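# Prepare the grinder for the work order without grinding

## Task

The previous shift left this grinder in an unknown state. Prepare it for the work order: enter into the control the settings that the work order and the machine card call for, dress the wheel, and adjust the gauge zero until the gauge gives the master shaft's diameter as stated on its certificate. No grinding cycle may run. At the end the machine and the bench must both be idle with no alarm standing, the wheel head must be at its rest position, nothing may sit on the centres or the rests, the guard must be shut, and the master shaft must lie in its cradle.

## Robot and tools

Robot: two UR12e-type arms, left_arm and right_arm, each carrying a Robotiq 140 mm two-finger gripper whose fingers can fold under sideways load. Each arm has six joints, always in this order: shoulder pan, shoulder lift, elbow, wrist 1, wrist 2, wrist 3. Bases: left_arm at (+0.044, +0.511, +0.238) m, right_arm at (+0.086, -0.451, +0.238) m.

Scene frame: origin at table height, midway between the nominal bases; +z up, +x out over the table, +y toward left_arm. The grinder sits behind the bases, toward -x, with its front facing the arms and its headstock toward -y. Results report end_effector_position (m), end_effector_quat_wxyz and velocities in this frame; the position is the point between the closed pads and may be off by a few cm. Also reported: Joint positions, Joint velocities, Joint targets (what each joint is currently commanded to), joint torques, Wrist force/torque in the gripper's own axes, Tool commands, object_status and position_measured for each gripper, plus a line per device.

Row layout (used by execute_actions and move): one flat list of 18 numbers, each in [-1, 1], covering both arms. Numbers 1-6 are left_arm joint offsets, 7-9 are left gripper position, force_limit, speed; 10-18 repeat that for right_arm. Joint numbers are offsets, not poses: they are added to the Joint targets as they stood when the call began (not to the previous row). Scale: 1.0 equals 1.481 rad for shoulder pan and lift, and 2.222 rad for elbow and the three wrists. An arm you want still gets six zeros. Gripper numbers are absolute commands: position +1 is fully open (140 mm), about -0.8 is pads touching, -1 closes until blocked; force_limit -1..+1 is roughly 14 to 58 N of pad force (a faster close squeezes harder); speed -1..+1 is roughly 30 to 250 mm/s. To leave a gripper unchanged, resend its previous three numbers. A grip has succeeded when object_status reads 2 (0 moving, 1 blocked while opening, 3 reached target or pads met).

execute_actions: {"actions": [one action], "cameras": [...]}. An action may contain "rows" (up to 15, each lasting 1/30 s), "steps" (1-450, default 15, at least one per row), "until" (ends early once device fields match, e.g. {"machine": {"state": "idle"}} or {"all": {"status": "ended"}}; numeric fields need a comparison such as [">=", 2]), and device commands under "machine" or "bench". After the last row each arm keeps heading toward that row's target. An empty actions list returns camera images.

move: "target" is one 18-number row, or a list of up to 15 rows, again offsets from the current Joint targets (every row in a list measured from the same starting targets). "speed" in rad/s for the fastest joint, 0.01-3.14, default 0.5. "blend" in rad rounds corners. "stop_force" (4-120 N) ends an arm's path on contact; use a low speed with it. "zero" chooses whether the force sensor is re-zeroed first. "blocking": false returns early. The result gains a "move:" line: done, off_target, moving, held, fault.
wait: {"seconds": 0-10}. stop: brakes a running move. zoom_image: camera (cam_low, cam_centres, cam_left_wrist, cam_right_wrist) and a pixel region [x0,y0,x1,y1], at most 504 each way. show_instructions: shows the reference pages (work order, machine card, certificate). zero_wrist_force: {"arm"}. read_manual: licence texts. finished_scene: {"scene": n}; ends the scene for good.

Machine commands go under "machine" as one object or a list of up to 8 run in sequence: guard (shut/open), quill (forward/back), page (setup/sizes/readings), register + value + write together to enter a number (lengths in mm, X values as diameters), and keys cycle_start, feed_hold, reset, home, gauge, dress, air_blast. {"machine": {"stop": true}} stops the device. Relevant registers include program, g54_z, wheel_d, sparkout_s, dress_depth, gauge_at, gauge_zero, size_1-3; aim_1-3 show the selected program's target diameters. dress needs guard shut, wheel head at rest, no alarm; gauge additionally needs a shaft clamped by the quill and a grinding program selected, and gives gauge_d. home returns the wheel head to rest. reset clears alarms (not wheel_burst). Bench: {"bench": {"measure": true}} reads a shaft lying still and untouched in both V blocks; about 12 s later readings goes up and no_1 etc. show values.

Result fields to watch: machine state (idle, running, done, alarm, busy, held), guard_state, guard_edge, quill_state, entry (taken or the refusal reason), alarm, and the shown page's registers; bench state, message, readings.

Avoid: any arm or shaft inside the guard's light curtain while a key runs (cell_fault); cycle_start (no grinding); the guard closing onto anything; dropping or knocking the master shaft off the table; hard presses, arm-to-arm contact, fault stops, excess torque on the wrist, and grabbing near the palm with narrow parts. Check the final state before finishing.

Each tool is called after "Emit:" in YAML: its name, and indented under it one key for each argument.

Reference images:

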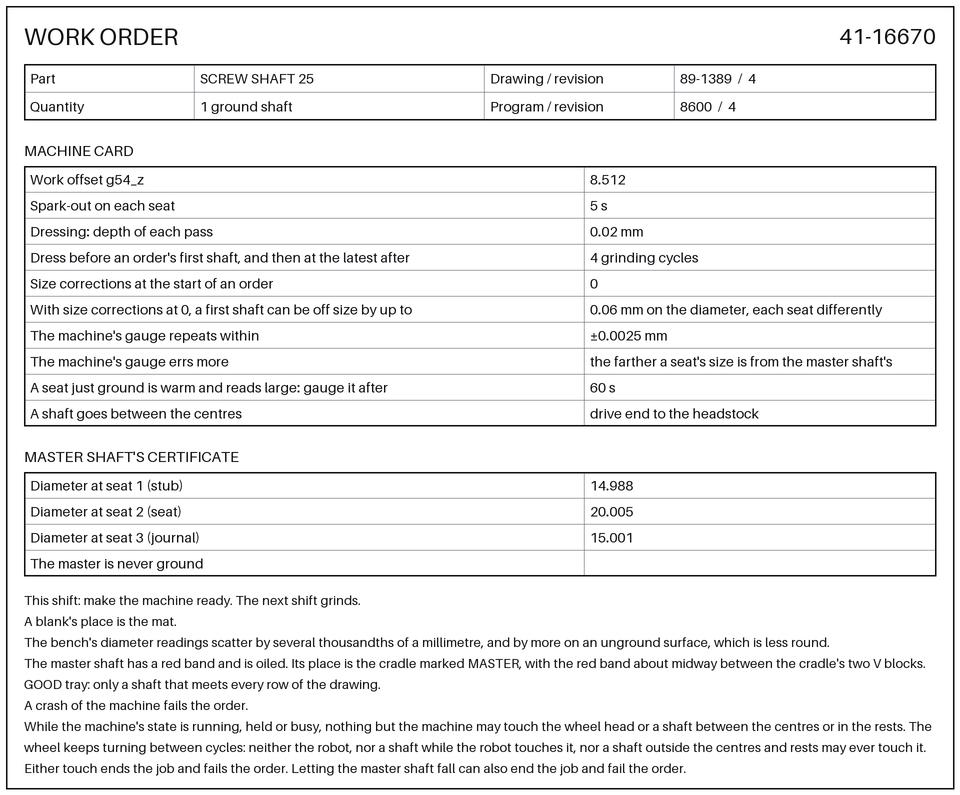

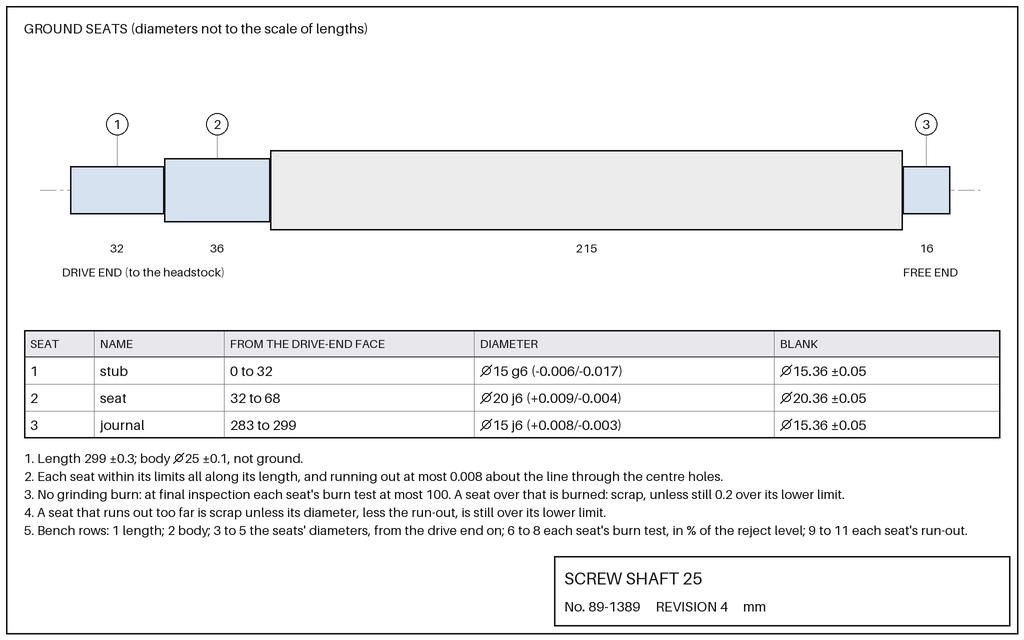

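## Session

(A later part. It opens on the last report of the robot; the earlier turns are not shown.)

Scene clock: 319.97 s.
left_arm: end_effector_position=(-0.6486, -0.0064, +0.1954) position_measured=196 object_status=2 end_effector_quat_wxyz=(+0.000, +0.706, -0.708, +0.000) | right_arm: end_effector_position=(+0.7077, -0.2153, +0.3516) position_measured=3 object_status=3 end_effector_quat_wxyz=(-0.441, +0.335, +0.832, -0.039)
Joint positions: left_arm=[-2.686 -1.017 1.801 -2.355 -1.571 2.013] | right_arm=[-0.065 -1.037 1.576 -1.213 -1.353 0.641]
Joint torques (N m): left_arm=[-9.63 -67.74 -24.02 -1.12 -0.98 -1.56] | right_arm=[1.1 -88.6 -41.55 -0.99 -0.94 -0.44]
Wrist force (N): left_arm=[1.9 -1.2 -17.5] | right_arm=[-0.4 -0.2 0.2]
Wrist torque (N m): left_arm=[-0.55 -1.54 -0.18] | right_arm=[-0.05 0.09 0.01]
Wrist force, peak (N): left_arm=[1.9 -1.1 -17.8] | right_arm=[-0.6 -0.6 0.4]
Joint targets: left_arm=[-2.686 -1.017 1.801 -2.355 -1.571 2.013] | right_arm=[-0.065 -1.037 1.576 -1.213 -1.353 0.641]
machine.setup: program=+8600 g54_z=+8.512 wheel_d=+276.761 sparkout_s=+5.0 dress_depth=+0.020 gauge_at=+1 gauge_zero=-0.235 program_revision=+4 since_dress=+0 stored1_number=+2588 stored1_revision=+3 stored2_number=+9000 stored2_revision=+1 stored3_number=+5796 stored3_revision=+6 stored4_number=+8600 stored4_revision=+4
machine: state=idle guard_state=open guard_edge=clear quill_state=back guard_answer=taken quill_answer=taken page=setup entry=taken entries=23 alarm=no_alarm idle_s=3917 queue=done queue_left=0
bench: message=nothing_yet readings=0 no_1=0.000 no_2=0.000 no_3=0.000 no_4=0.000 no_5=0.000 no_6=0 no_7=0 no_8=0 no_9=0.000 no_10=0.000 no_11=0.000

Emit:
move:
  target: [-0.0108,-0.0089,0.0083,-0.0024,0,-0.0072,-1,1,-1,0,0,0,0,0,0,1,1,1]
  speed: 0.02
  cameras: ["cam_low","cam_left_wrist","cam_centres"]

Emit:
zoom_image:
  camera: "cam_low"
  region: [310, 40, 560, 180]

Scene clock: 326.00 s.
left_arm: end_effector_position=(-0.6486, +0.0082, +0.1975) position_measured=196 object_status=2 end_effector_quat_wxyz=(+0.000, +0.706, -0.708, +0.000) | right_arm: end_effector_position=(+0.7077, -0.2153, +0.3516) position_measured=3 object_status=3 end_effector_quat_wxyz=(-0.441, +0.335, +0.832, -0.039)
Joint positions: left_arm=[-2.702 -1.03 1.819 -2.36 -1.571 1.997] | right_arm=[-0.065 -1.037 1.576 -1.213 -1.353 0.641]
Joint torques (N m): left_arm=[-27.52 -104.34 -28.23 -8.33 -1.22 -2.04] | right_arm=[0.38 -88.74 -41.21 -0.51 -0.86 -0.67]
Wrist force (N): left_arm=[6.6 -1.9 10.2] | right_arm=[-0.2 -0.1 0.0]
Wrist torque (N m): left_arm=[-0.55 -1.63 0.08] | right_arm=[-0.03 0.04 0.01]
Wrist force, peak (N): left_arm=[2.0 -1.3 -17.7] | right_arm=[-0.5 -0.5 0.3]
Joint targets: left_arm=[-2.702 -1.030 1.820 -2.361 -1.571 1.997] | right_arm=[-0.065 -1.037 1.576 -1.213 -1.353 0.641]
machine.setup: program=+8600 g54_z=+8.512 wheel_d=+276.761 sparkout_s=+5.0 dress_depth=+0.020 gauge_at=+1 gauge_zero=-0.235 program_revision=+4 since_dress=+0 stored1_number=+2588 stored1_revision=+3 stored2_number=+9000 stored2_revision=+1 stored3_number=+5796 stored3_revision=+6 stored4_number=+8600 stored4_revision=+4
machine: state=idle guard_state=open guard_edge=clear quill_state=back guard_answer=taken quill_answer=taken page=setup entry=taken entries=23 alarm=no_alarm idle_s=3923 queue=done queue_left=0
bench: message=nothing_yet readings=0 no_1=0.000 no_2=0.000 no_3=0.000 no_4=0.000 no_5=0.000 no_6=0 no_7=0 no_8=0 no_9=0.000 no_10=0.000 no_11=0.000
move: done
Images, in order (width x height): cam_low 672x504, cam_centres 672x504, cam_left_wrist 672x504.

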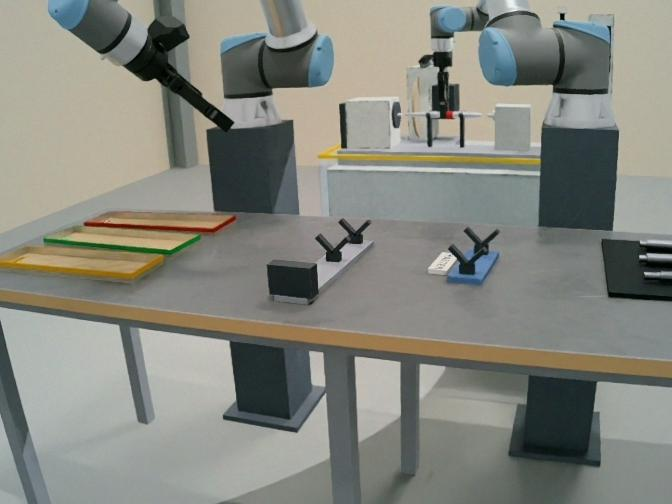

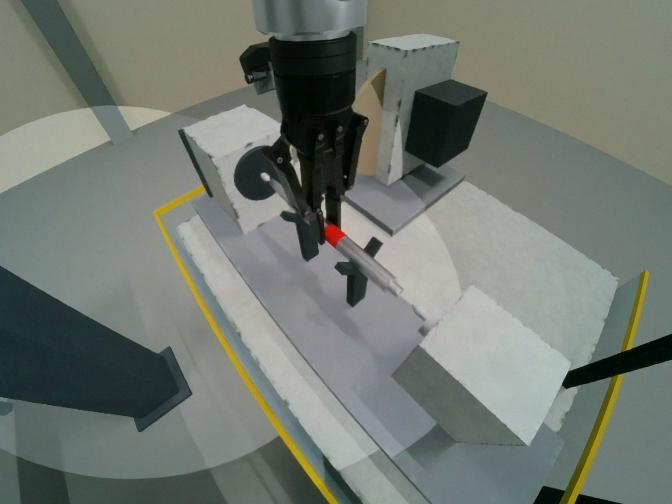

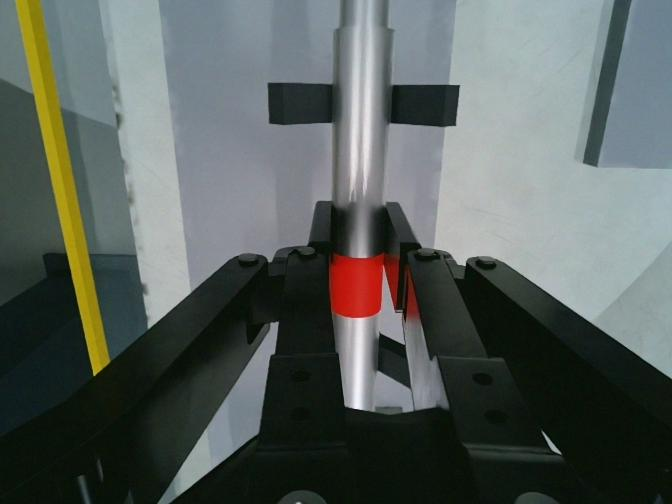

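Scaled by 2.016 from the camera's 672x504 image, which has a finer 960x720 frame.

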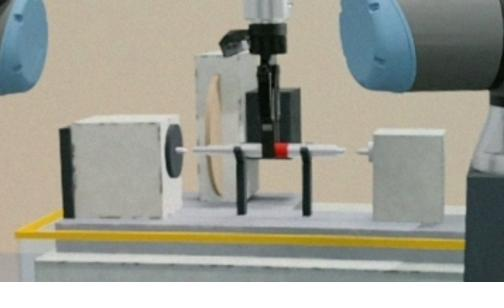

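Emit:
move:
  target:
    - [0,-0.1107,-0.0459,0.1202,0,0,-1,1,-1,0,0,0,0,0,0,1,1,1]
    - [0.5415,-0.6219,0.0810,0.3335,0,0.1139,-1,1,-1,0,0,0,0,0,0,1,1,1]
  speed: [0.2,0.5]
  blend: 0.03
  cameras: ["cam_left_wrist"]

Scene clock: 341.07 s.
left_arm: end_effector_position=(+0.0505, +0.0159, +0.6194) position_measured=196 object_status=2 end_effector_quat_wxyz=(+0.000, +0.871, -0.491, +0.000) | right_arm: end_effector_position=(+0.7077, -0.2153, +0.3516) position_measured=3 object_status=3 end_effector_quat_wxyz=(-0.441, +0.335, +0.832, -0.039)
Joint positions: left_arm=[-1.9 -1.951 1.999 -1.62 -1.571 2.25] | right_arm=[-0.065 -1.037 1.576 -1.213 -1.353 0.641]
Joint torques (N m): left_arm=[23.02 -31.22 -43.18 -4.01 -0.86 3.44] | right_arm=[-0.04 -89.19 -41.08 -0.66 -0.93 -0.79]
Wrist force (N): left_arm=[6.3 -1.8 10.6] | right_arm=[-0.3 0.0 0.4]
Wrist torque (N m): left_arm=[-0.61 -1.56 -0.25] | right_arm=[-0.01 0.06 0.01]
Wrist force, peak (N): left_arm=[6.0 -2.8 13.1] | right_arm=[-0.4 -0.8 0.3]
Joint targets: left_arm=[-1.900 -1.951 1.999 -1.620 -1.571 2.250] | right_arm=[-0.065 -1.037 1.576 -1.213 -1.353 0.641]
machine.setup: program=+8600 g54_z=+8.512 wheel_d=+276.761 sparkout_s=+5.0 dress_depth=+0.020 gauge_at=+1 gauge_zero=-0.235 program_revision=+4 since_dress=+0 stored1_number=+2588 stored1_revision=+3 stored2_number=+9000 stored2_revision=+1 stored3_number=+5796 stored3_revision=+6 stored4_number=+8600 stored4_revision=+4
machine: state=idle guard_state=open guard_edge=clear quill_state=back guard_answer=taken quill_answer=taken page=setup entry=taken entries=23 alarm=no_alarm idle_s=3938 queue=done queue_left=0
bench: message=nothing_yet readings=0 no_1=0.000 no_2=0.000 no_3=0.000 no_4=0.000 no_5=0.000 no_6=0 no_7=0 no_8=0 no_9=0.000 no_10=0.000 no_11=0.000
move: done
Images, in order (width x height): cam_left_wrist 672x504.

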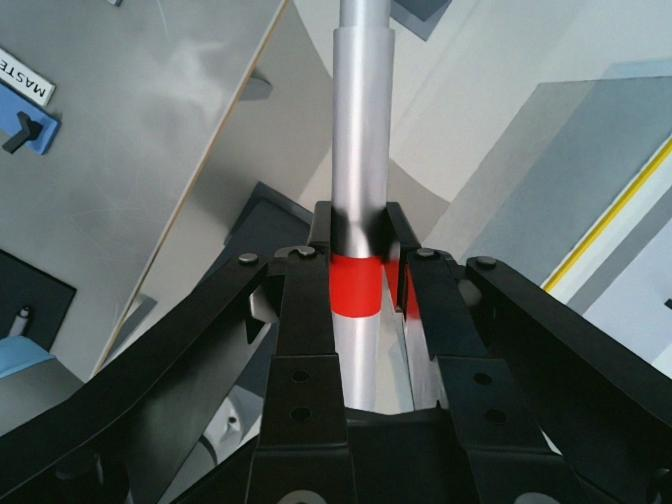

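Stable. Continue to the cradle, shutting the guard at the same time.

Emit:
move:
  target:
    - [0.8463,0.3489,0.1349,-0.3674,0,0.1507,-1,1,-1,0,0,0,0,0,0,1,1,1]
    - [0.8463,0.4885,0.1575,-0.4830,0,0.1507,-1,1,-1,0,0,0,0,0,0,1,1,1]
  speed: [0.5,0.2]
  blend: 0.05
  cameras: ["cam_left_wrist","cam_low"]

Scene clock: 348.93 s.
left_arm: end_effector_position=(+0.6036, +0.2950, +0.1403) position_measured=196 object_status=2 end_effector_quat_wxyz=(+0.000, +0.999, -0.053, +0.000) | right_arm: end_effector_position=(+0.7077, -0.2153, +0.3516) position_measured=3 object_status=3 end_effector_quat_wxyz=(-0.441, +0.335, +0.832, -0.039)
Joint positions: left_arm=[-0.646 -1.228 2.349 -2.692 -1.571 2.585] | right_arm=[-0.065 -1.037 1.576 -1.213 -1.353 0.641]
Joint torques (N m): left_arm=[22.25 -38.05 -15.93 -7.97 -0.7 3.19] | right_arm=[-0.66 -88.56 -41.44 -0.63 -1.02 -0.76]
Wrist force (N): left_arm=[6.2 -1.7 10.7] | right_arm=[-0.2 -0.4 0.3]
Wrist torque (N m): left_arm=[-0.62 -1.65 -0.22] | right_arm=[-0.10 0.04 0.01]
Wrist force, peak (N): left_arm=[7.0 -5.5 11.3] | right_arm=[-0.4 -0.6 0.4]
Joint targets: left_arm=[-0.646 -1.227 2.349 -2.693 -1.571 2.585] | right_arm=[-0.065 -1.037 1.576 -1.213 -1.353 0.641]
machine.setup: program=+8600 g54_z=+8.512 wheel_d=+276.761 sparkout_s=+5.0 dress_depth=+0.020 gauge_at=+1 gauge_zero=-0.235 program_revision=+4 since_dress=+0 stored1_number=+2588 stored1_revision=+3 stored2_number=+9000 stored2_revision=+1 stored3_number=+5796 stored3_revision=+6 stored4_number=+8600 stored4_revision=+4
machine: state=idle guard_state=open guard_edge=clear quill_state=back guard_answer=taken quill_answer=taken page=setup entry=taken entries=23 alarm=no_alarm idle_s=3945 queue=done queue_left=0
bench: message=nothing_yet readings=0 no_1=0.000 no_2=0.000 no_3=0.000 no_4=0.000 no_5=0.000 no_6=0 no_7=0 no_8=0 no_9=0.000 no_10=0.000 no_11=0.000
move: done
Images, in order (width x height): cam_low 672x504, cam_left_wrist 672x504.

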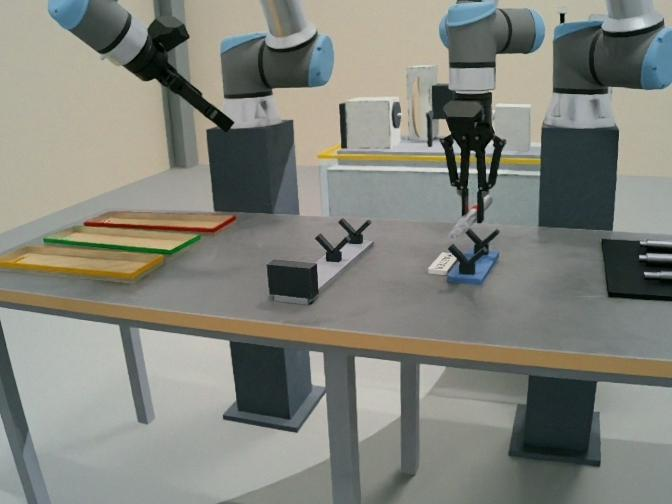

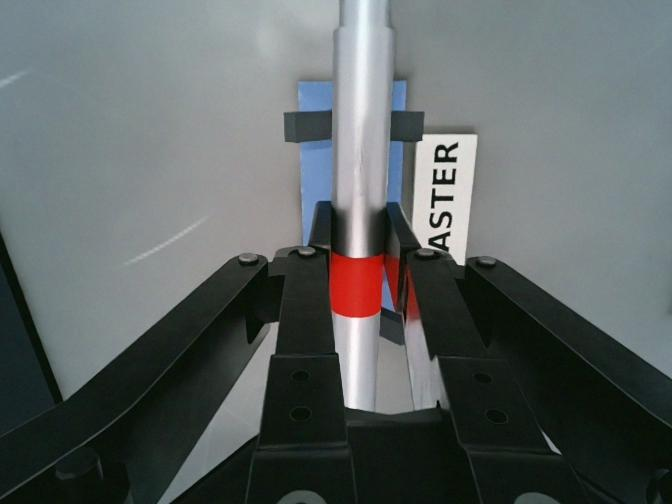

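Emit:
move:
  target: [0.0003,0.1042,0.0039,-0.0732,0,0.0002,-1,1,-1,0,0,0,0,0,0,1,1,1]
  speed: 0.04
  stop_force: 8
  cameras: ["cam_left_wrist"]

Scene clock: 363.53 s.
left_arm: end_effector_position=(+0.6036, +0.2954, +0.0764) position_measured=196 object_status=2 end_effector_quat_wxyz=(+0.000, +0.999, -0.053, +0.000) | right_arm: end_effector_position=(+0.7077, -0.2153, +0.3516) position_measured=3 object_status=3 end_effector_quat_wxyz=(-0.441, +0.335, +0.832, -0.039)
Joint positions: left_arm=[-0.646 -1.091 2.357 -2.836 -1.571 2.585] | right_arm=[-0.065 -1.037 1.576 -1.213 -1.353 0.641]
Joint torques (N m): left_arm=[2.14 -77.83 -26.67 -3.82 -0.69 3.12] | right_arm=[0.93 -89.19 -41.34 -0.77 -1.03 -0.73]
Wrist force (N): left_arm=[5.9 -4.4 5.8] | right_arm=[-0.1 -0.3 0.1]
Wrist torque (N m): left_arm=[-0.50 -1.54 -0.67] | right_arm=[-0.07 0.02 0.00]
Wrist force, peak (N): left_arm=[6.2 -1.9 11.0] | right_arm=[-0.6 -0.8 0.2]
Joint targets: left_arm=[-0.646 -1.091 2.357 -2.836 -1.571 2.585] | right_arm=[-0.065 -1.037 1.576 -1.213 -1.353 0.641]
machine.setup: program=+8600 g54_z=+8.512 wheel_d=+276.761 sparkout_s=+5.0 dress_depth=+0.020 gauge_at=+1 gauge_zero=-0.235 program_revision=+4 since_dress=+0 stored1_number=+2588 stored1_revision=+3 stored2_number=+9000 stored2_revision=+1 stored3_number=+5796 stored3_revision=+6 stored4_number=+8600 stored4_revision=+4
machine: state=idle guard_state=open guard_edge=clear quill_state=back guard_answer=taken quill_answer=taken page=setup entry=taken entries=23 alarm=no_alarm idle_s=3960 queue=done queue_left=0
bench: message=nothing_yet readings=0 no_1=0.000 no_2=0.000 no_3=0.000 no_4=0.000 no_5=0.000 no_6=0 no_7=0 no_8=0 no_9=0.000 no_10=0.000 no_11=0.000
move: contact (left_arm); left_arm: the wrist 1 is farthest, 0.019 rad from its target
Images, in order (width x height): cam_left_wrist 672x504.

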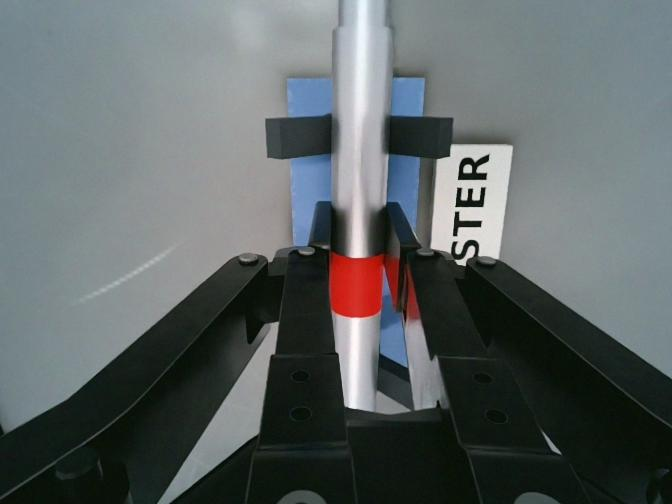

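Emit:
move:
  target: [0,0.0012,0,-0.0008,0,-0.00225,-1,1,-1,0,0,0,0,0,0,1,1,1]
  speed: 0.01

Scene clock: 374.10 s.
left_arm: end_effector_position=(+0.6036, +0.2953, +0.0757) position_measured=196 object_status=2 end_effector_quat_wxyz=(+0.000, +0.999, -0.051, +0.000) | right_arm: end_effector_position=(+0.7077, -0.2153, +0.3516) position_measured=3 object_status=3 end_effector_quat_wxyz=(-0.441, +0.335, +0.832, -0.039)
Joint positions: left_arm=[-0.646 -1.089 2.357 -2.838 -1.571 2.581] | right_arm=[-0.065 -1.037 1.576 -1.213 -1.353 0.641]
Joint torques (N m): left_arm=[-21.06 -34.34 -26.71 -6.17 -0.7 -2.7] | right_arm=[-0.16 -88.99 -40.82 -0.47 -0.96 -0.49]
Wrist force (N): left_arm=[5.8 -7.6 -6.5] | right_arm=[-0.2 -0.5 0.2]
Wrist torque (N m): left_arm=[-0.45 -1.45 -0.91] | right_arm=[-0.11 0.03 0.01]
Wrist force, peak (N): left_arm=[5.8 -7.6 -6.5] | right_arm=[-0.1 -0.8 0.4]
Joint targets: left_arm=[-0.646 -1.089 2.357 -2.838 -1.571 2.580] | right_arm=[-0.065 -1.037 1.576 -1.213 -1.353 0.641]
machine.setup: program=+8600 g54_z=+8.512 wheel_d=+276.761 sparkout_s=+5.0 dress_depth=+0.020 gauge_at=+1 gauge_zero=-0.235 program_revision=+4 since_dress=+0 stored1_number=+2588 stored1_revision=+3 stored2_number=+9000 stored2_revision=+1 stored3_number=+5796 stored3_revision=+6 stored4_number=+8600 stored4_revision=+4
machine: state=idle guard_state=open guard_edge=clear quill_state=back guard_answer=taken quill_answer=taken page=setup entry=taken entries=23 alarm=no_alarm idle_s=3970 queue=done queue_left=0
bench: message=nothing_yet readings=0 no_1=0.000 no_2=0.000 no_3=0.000 no_4=0.000 no_5=0.000 no_6=0 no_7=0 no_8=0 no_9=0.000 no_10=0.000 no_11=0.000
move: done

Emit:
execute_actions:
  actions:
    - {"rows": [[0,0,0,0,0,0,0.2,1,-1,0,0,0,0,0,0,1,1,1]], "steps": 90}
  cameras: ["cam_left_wrist"]

Emit:
move:
  target: [0,-0.2350,-0.0250,0.1835,0,0,0.2,1,-1,0,0,0,0,0,0,1,1,1]
  speed: 0.2
  cameras: ["cam_left_wrist"]

Emit:
execute_actions:
  actions:
    - {"machine": {"guard": "shut"}, "steps": 150, "until": {"machine": {"guard_state": "shut"}}}
  cameras: ["cam_low","cam_centres"]

Scene clock: 382.37 s.
left_arm: end_effector_position=(+0.6036, +0.2953, +0.0756) position_measured=104 object_status=3 end_effector_quat_wxyz=(+0.000, +0.999, -0.051, +0.000) | right_arm: end_effector_position=(+0.7077, -0.2153, +0.3516) position_measured=3 object_status=3 end_effector_quat_wxyz=(-0.441, +0.335, +0.832, -0.039)
Joint positions: left_arm=[-0.646 -1.089 2.357 -2.838 -1.571 2.58] | right_arm=[-0.065 -1.037 1.576 -1.213 -1.353 0.641]
Joint torques (N m): left_arm=[-12.88 -68.42 -9.23 -6.28 -0.76 -2.19] | right_arm=[1.54 -89.62 -41.2 -0.54 -0.92 -0.66]
Wrist force (N): left_arm=[6.2 -2.0 0.9] | right_arm=[-0.5 -0.1 0.3]
Wrist torque (N m): left_arm=[-0.59 -1.64 -0.05] | right_arm=[-0.02 0.10 0.01]
Wrist force, peak (N): left_arm=[5.9 -8.7 -9.6] | right_arm=[-0.2 -0.8 0.3]
Joint targets: left_arm=[-0.646 -1.089 2.357 -2.838 -1.571 2.580] | right_arm=[-0.065 -1.037 1.576 -1.213 -1.353 0.641]
machine.setup: program=+8600 g54_z=+8.512 wheel_d=+276.761 sparkout_s=+5.0 dress_depth=+0.020 gauge_at=+1 gauge_zero=-0.235 program_revision=+4 since_dress=+0 stored1_number=+2588 stored1_revision=+3 stored2_number=+9000 stored2_revision=+1 stored3_number=+5796 stored3_revision=+6 stored4_number=+8600 stored4_revision=+4
machine: state=idle guard_state=open guard_edge=clear quill_state=back guard_answer=taken quill_answer=taken page=setup entry=taken entries=23 alarm=no_alarm idle_s=3979 queue=done queue_left=0
bench: message=nothing_yet readings=0 no_1=0.000 no_2=0.000 no_3=0.000 no_4=0.000 no_5=0.000 no_6=0 no_7=0 no_8=0 no_9=0.000 no_10=0.000 no_11=0.000
Images, in order (width x height): cam_left_wrist 672x504.

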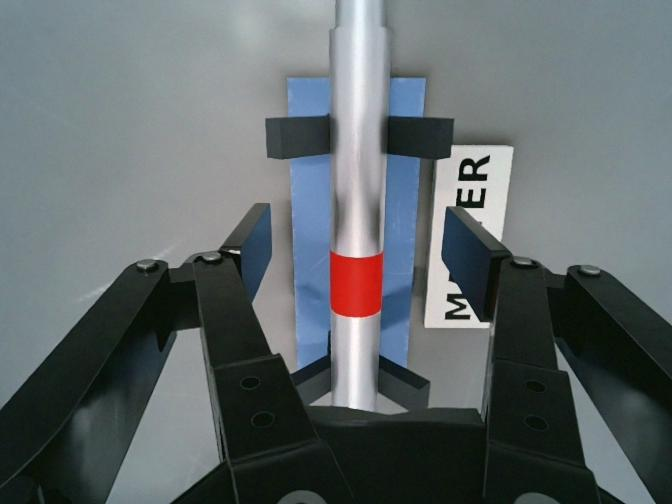

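Scene clock: 384.97 s.
left_arm: end_effector_position=(+0.6012, +0.2972, +0.2501) position_measured=104 object_status=3 end_effector_quat_wxyz=(-0.001, +0.999, -0.051, -0.002) | right_arm: end_effector_position=(+0.7077, -0.2153, +0.3516) position_measured=3 object_status=3 end_effector_quat_wxyz=(-0.441, +0.335, +0.832, -0.039)
Joint positions: left_arm=[-0.646 -1.437 2.302 -2.431 -1.571 2.58] | right_arm=[-0.065 -1.037 1.576 -1.213 -1.353 0.641]
Joint torques (N m): left_arm=[-9.63 -59.73 -41.18 -2.69 -0.7 -2.15] | right_arm=[1.55 -89.03 -40.98 -0.66 -0.78 -0.73]
Wrist force (N): left_arm=[6.1 -1.9 0.7] | right_arm=[-0.2 -0.5 0.4]
Wrist torque (N m): left_arm=[-0.62 -1.65 0.01] | right_arm=[-0.12 0.05 0.01]
Wrist force, peak (N): left_arm=[6.8 -2.0 1.4] | right_arm=[-0.6 -0.3 0.6]
Joint targets: left_arm=[-0.646 -1.437 2.302 -2.431 -1.571 2.580] | right_arm=[-0.065 -1.037 1.576 -1.213 -1.353 0.641]
machine.setup: program=+8600 g54_z=+8.512 wheel_d=+276.761 sparkout_s=+5.0 dress_depth=+0.020 gauge_at=+1 gauge_zero=-0.235 program_revision=+4 since_dress=+0 stored1_number=+2588 stored1_revision=+3 stored2_number=+9000 stored2_revision=+1 stored3_number=+5796 stored3_revision=+6 stored4_number=+8600 stored4_revision=+4
machine: state=idle guard_state=open guard_edge=clear quill_state=back guard_answer=taken quill_answer=taken page=setup entry=taken entries=23 alarm=no_alarm idle_s=3981 queue=done queue_left=0
bench: message=nothing_yet readings=0 no_1=0.000 no_2=0.000 no_3=0.000 no_4=0.000 no_5=0.000 no_6=0 no_7=0 no_8=0 no_9=0.000 no_10=0.000 no_11=0.000
move: done
Images, in order (width x height): cam_left_wrist 672x504.

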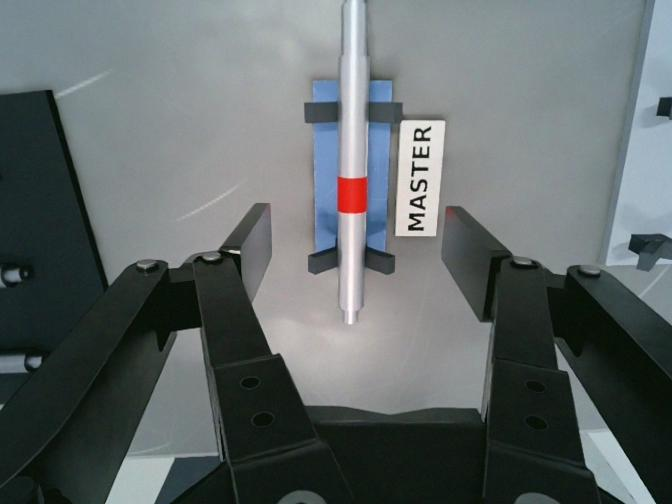

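Scene clock: 386.93 s.
left_arm: end_effector_position=(+0.6012, +0.2972, +0.2502) position_measured=104 object_status=3 end_effector_quat_wxyz=(-0.001, +0.999, -0.051, -0.002) | right_arm: end_effector_position=(+0.7077, -0.2153, +0.3516) position_measured=3 object_status=3 end_effector_quat_wxyz=(-0.441, +0.335, +0.832, -0.039)
Joint positions: left_arm=[-0.646 -1.437 2.302 -2.431 -1.571 2.58] | right_arm=[-0.065 -1.037 1.576 -1.213 -1.353 0.641]
Joint torques (N m): left_arm=[-5.97 -60.97 -40.98 -2.9 -0.81 -2.05] | right_arm=[0.57 -87.81 -40.22 -0.7 -0.82 -0.95]
Wrist force (N): left_arm=[6.1 -2.0 0.8] | right_arm=[-0.2 -0.3 0.1]
Wrist torque (N m): left_arm=[-0.64 -1.65 0.01] | right_arm=[-0.07 0.04 0.00]
Wrist force, peak (N): left_arm=[6.4 -1.9 0.6] | right_arm=[-0.6 -0.4 0.5]
Joint targets: left_arm=[-0.646 -1.437 2.302 -2.431 -1.571 2.580] | right_arm=[-0.065 -1.037 1.576 -1.213 -1.353 0.641]
Tool commands: left_gripper/position=+0.2 left_gripper/force_limit=+1.0 left_gripper/speed=-1.0 right_gripper/position=+1.0 right_gripper/force_limit=+1.0 right_gripper/speed=+1.0
machine.setup: program=+8600 g54_z=+8.512 wheel_d=+276.761 sparkout_s=+5.0 dress_depth=+0.020 gauge_at=+1 gauge_zero=-0.235 program_revision=+4 since_dress=+0 stored1_number=+2588 stored1_revision=+3 stored2_number=+9000 stored2_revision=+1 stored3_number=+5796 stored3_revision=+6 stored4_number=+8600 stored4_revision=+4
machine: state=idle guard_state=shut guard_edge=clear quill_state=back guard_answer=taken quill_answer=taken page=setup entry=taken entries=23 alarm=no_alarm idle_s=3983 queue=running queue_left=0
bench: message=nothing_yet readings=0 no_1=0.000 no_2=0.000 no_3=0.000 no_4=0.000 no_5=0.000 no_6=0 no_7=0 no_8=0 no_9=0.000 no_10=0.000 no_11=0.000
Images, in order (width x height): cam_low 672x504, cam_centres 672x504.

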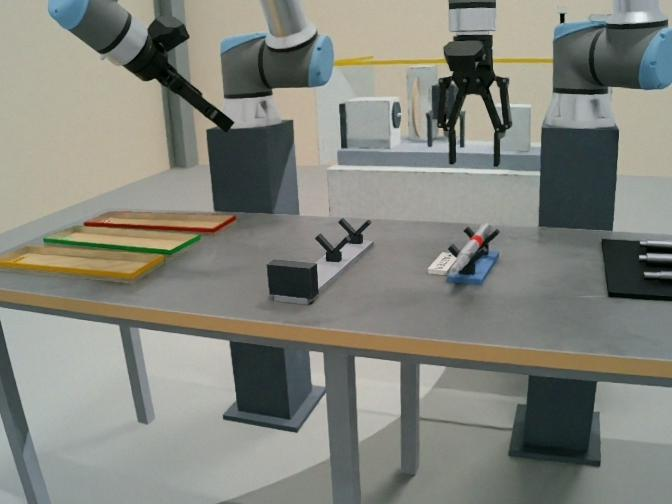

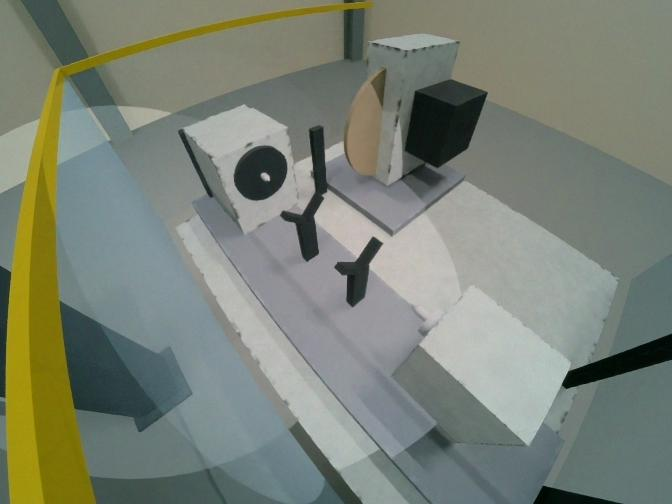

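Emit:
finished_scene:
  scene: 2

The scene is finished: the task was done.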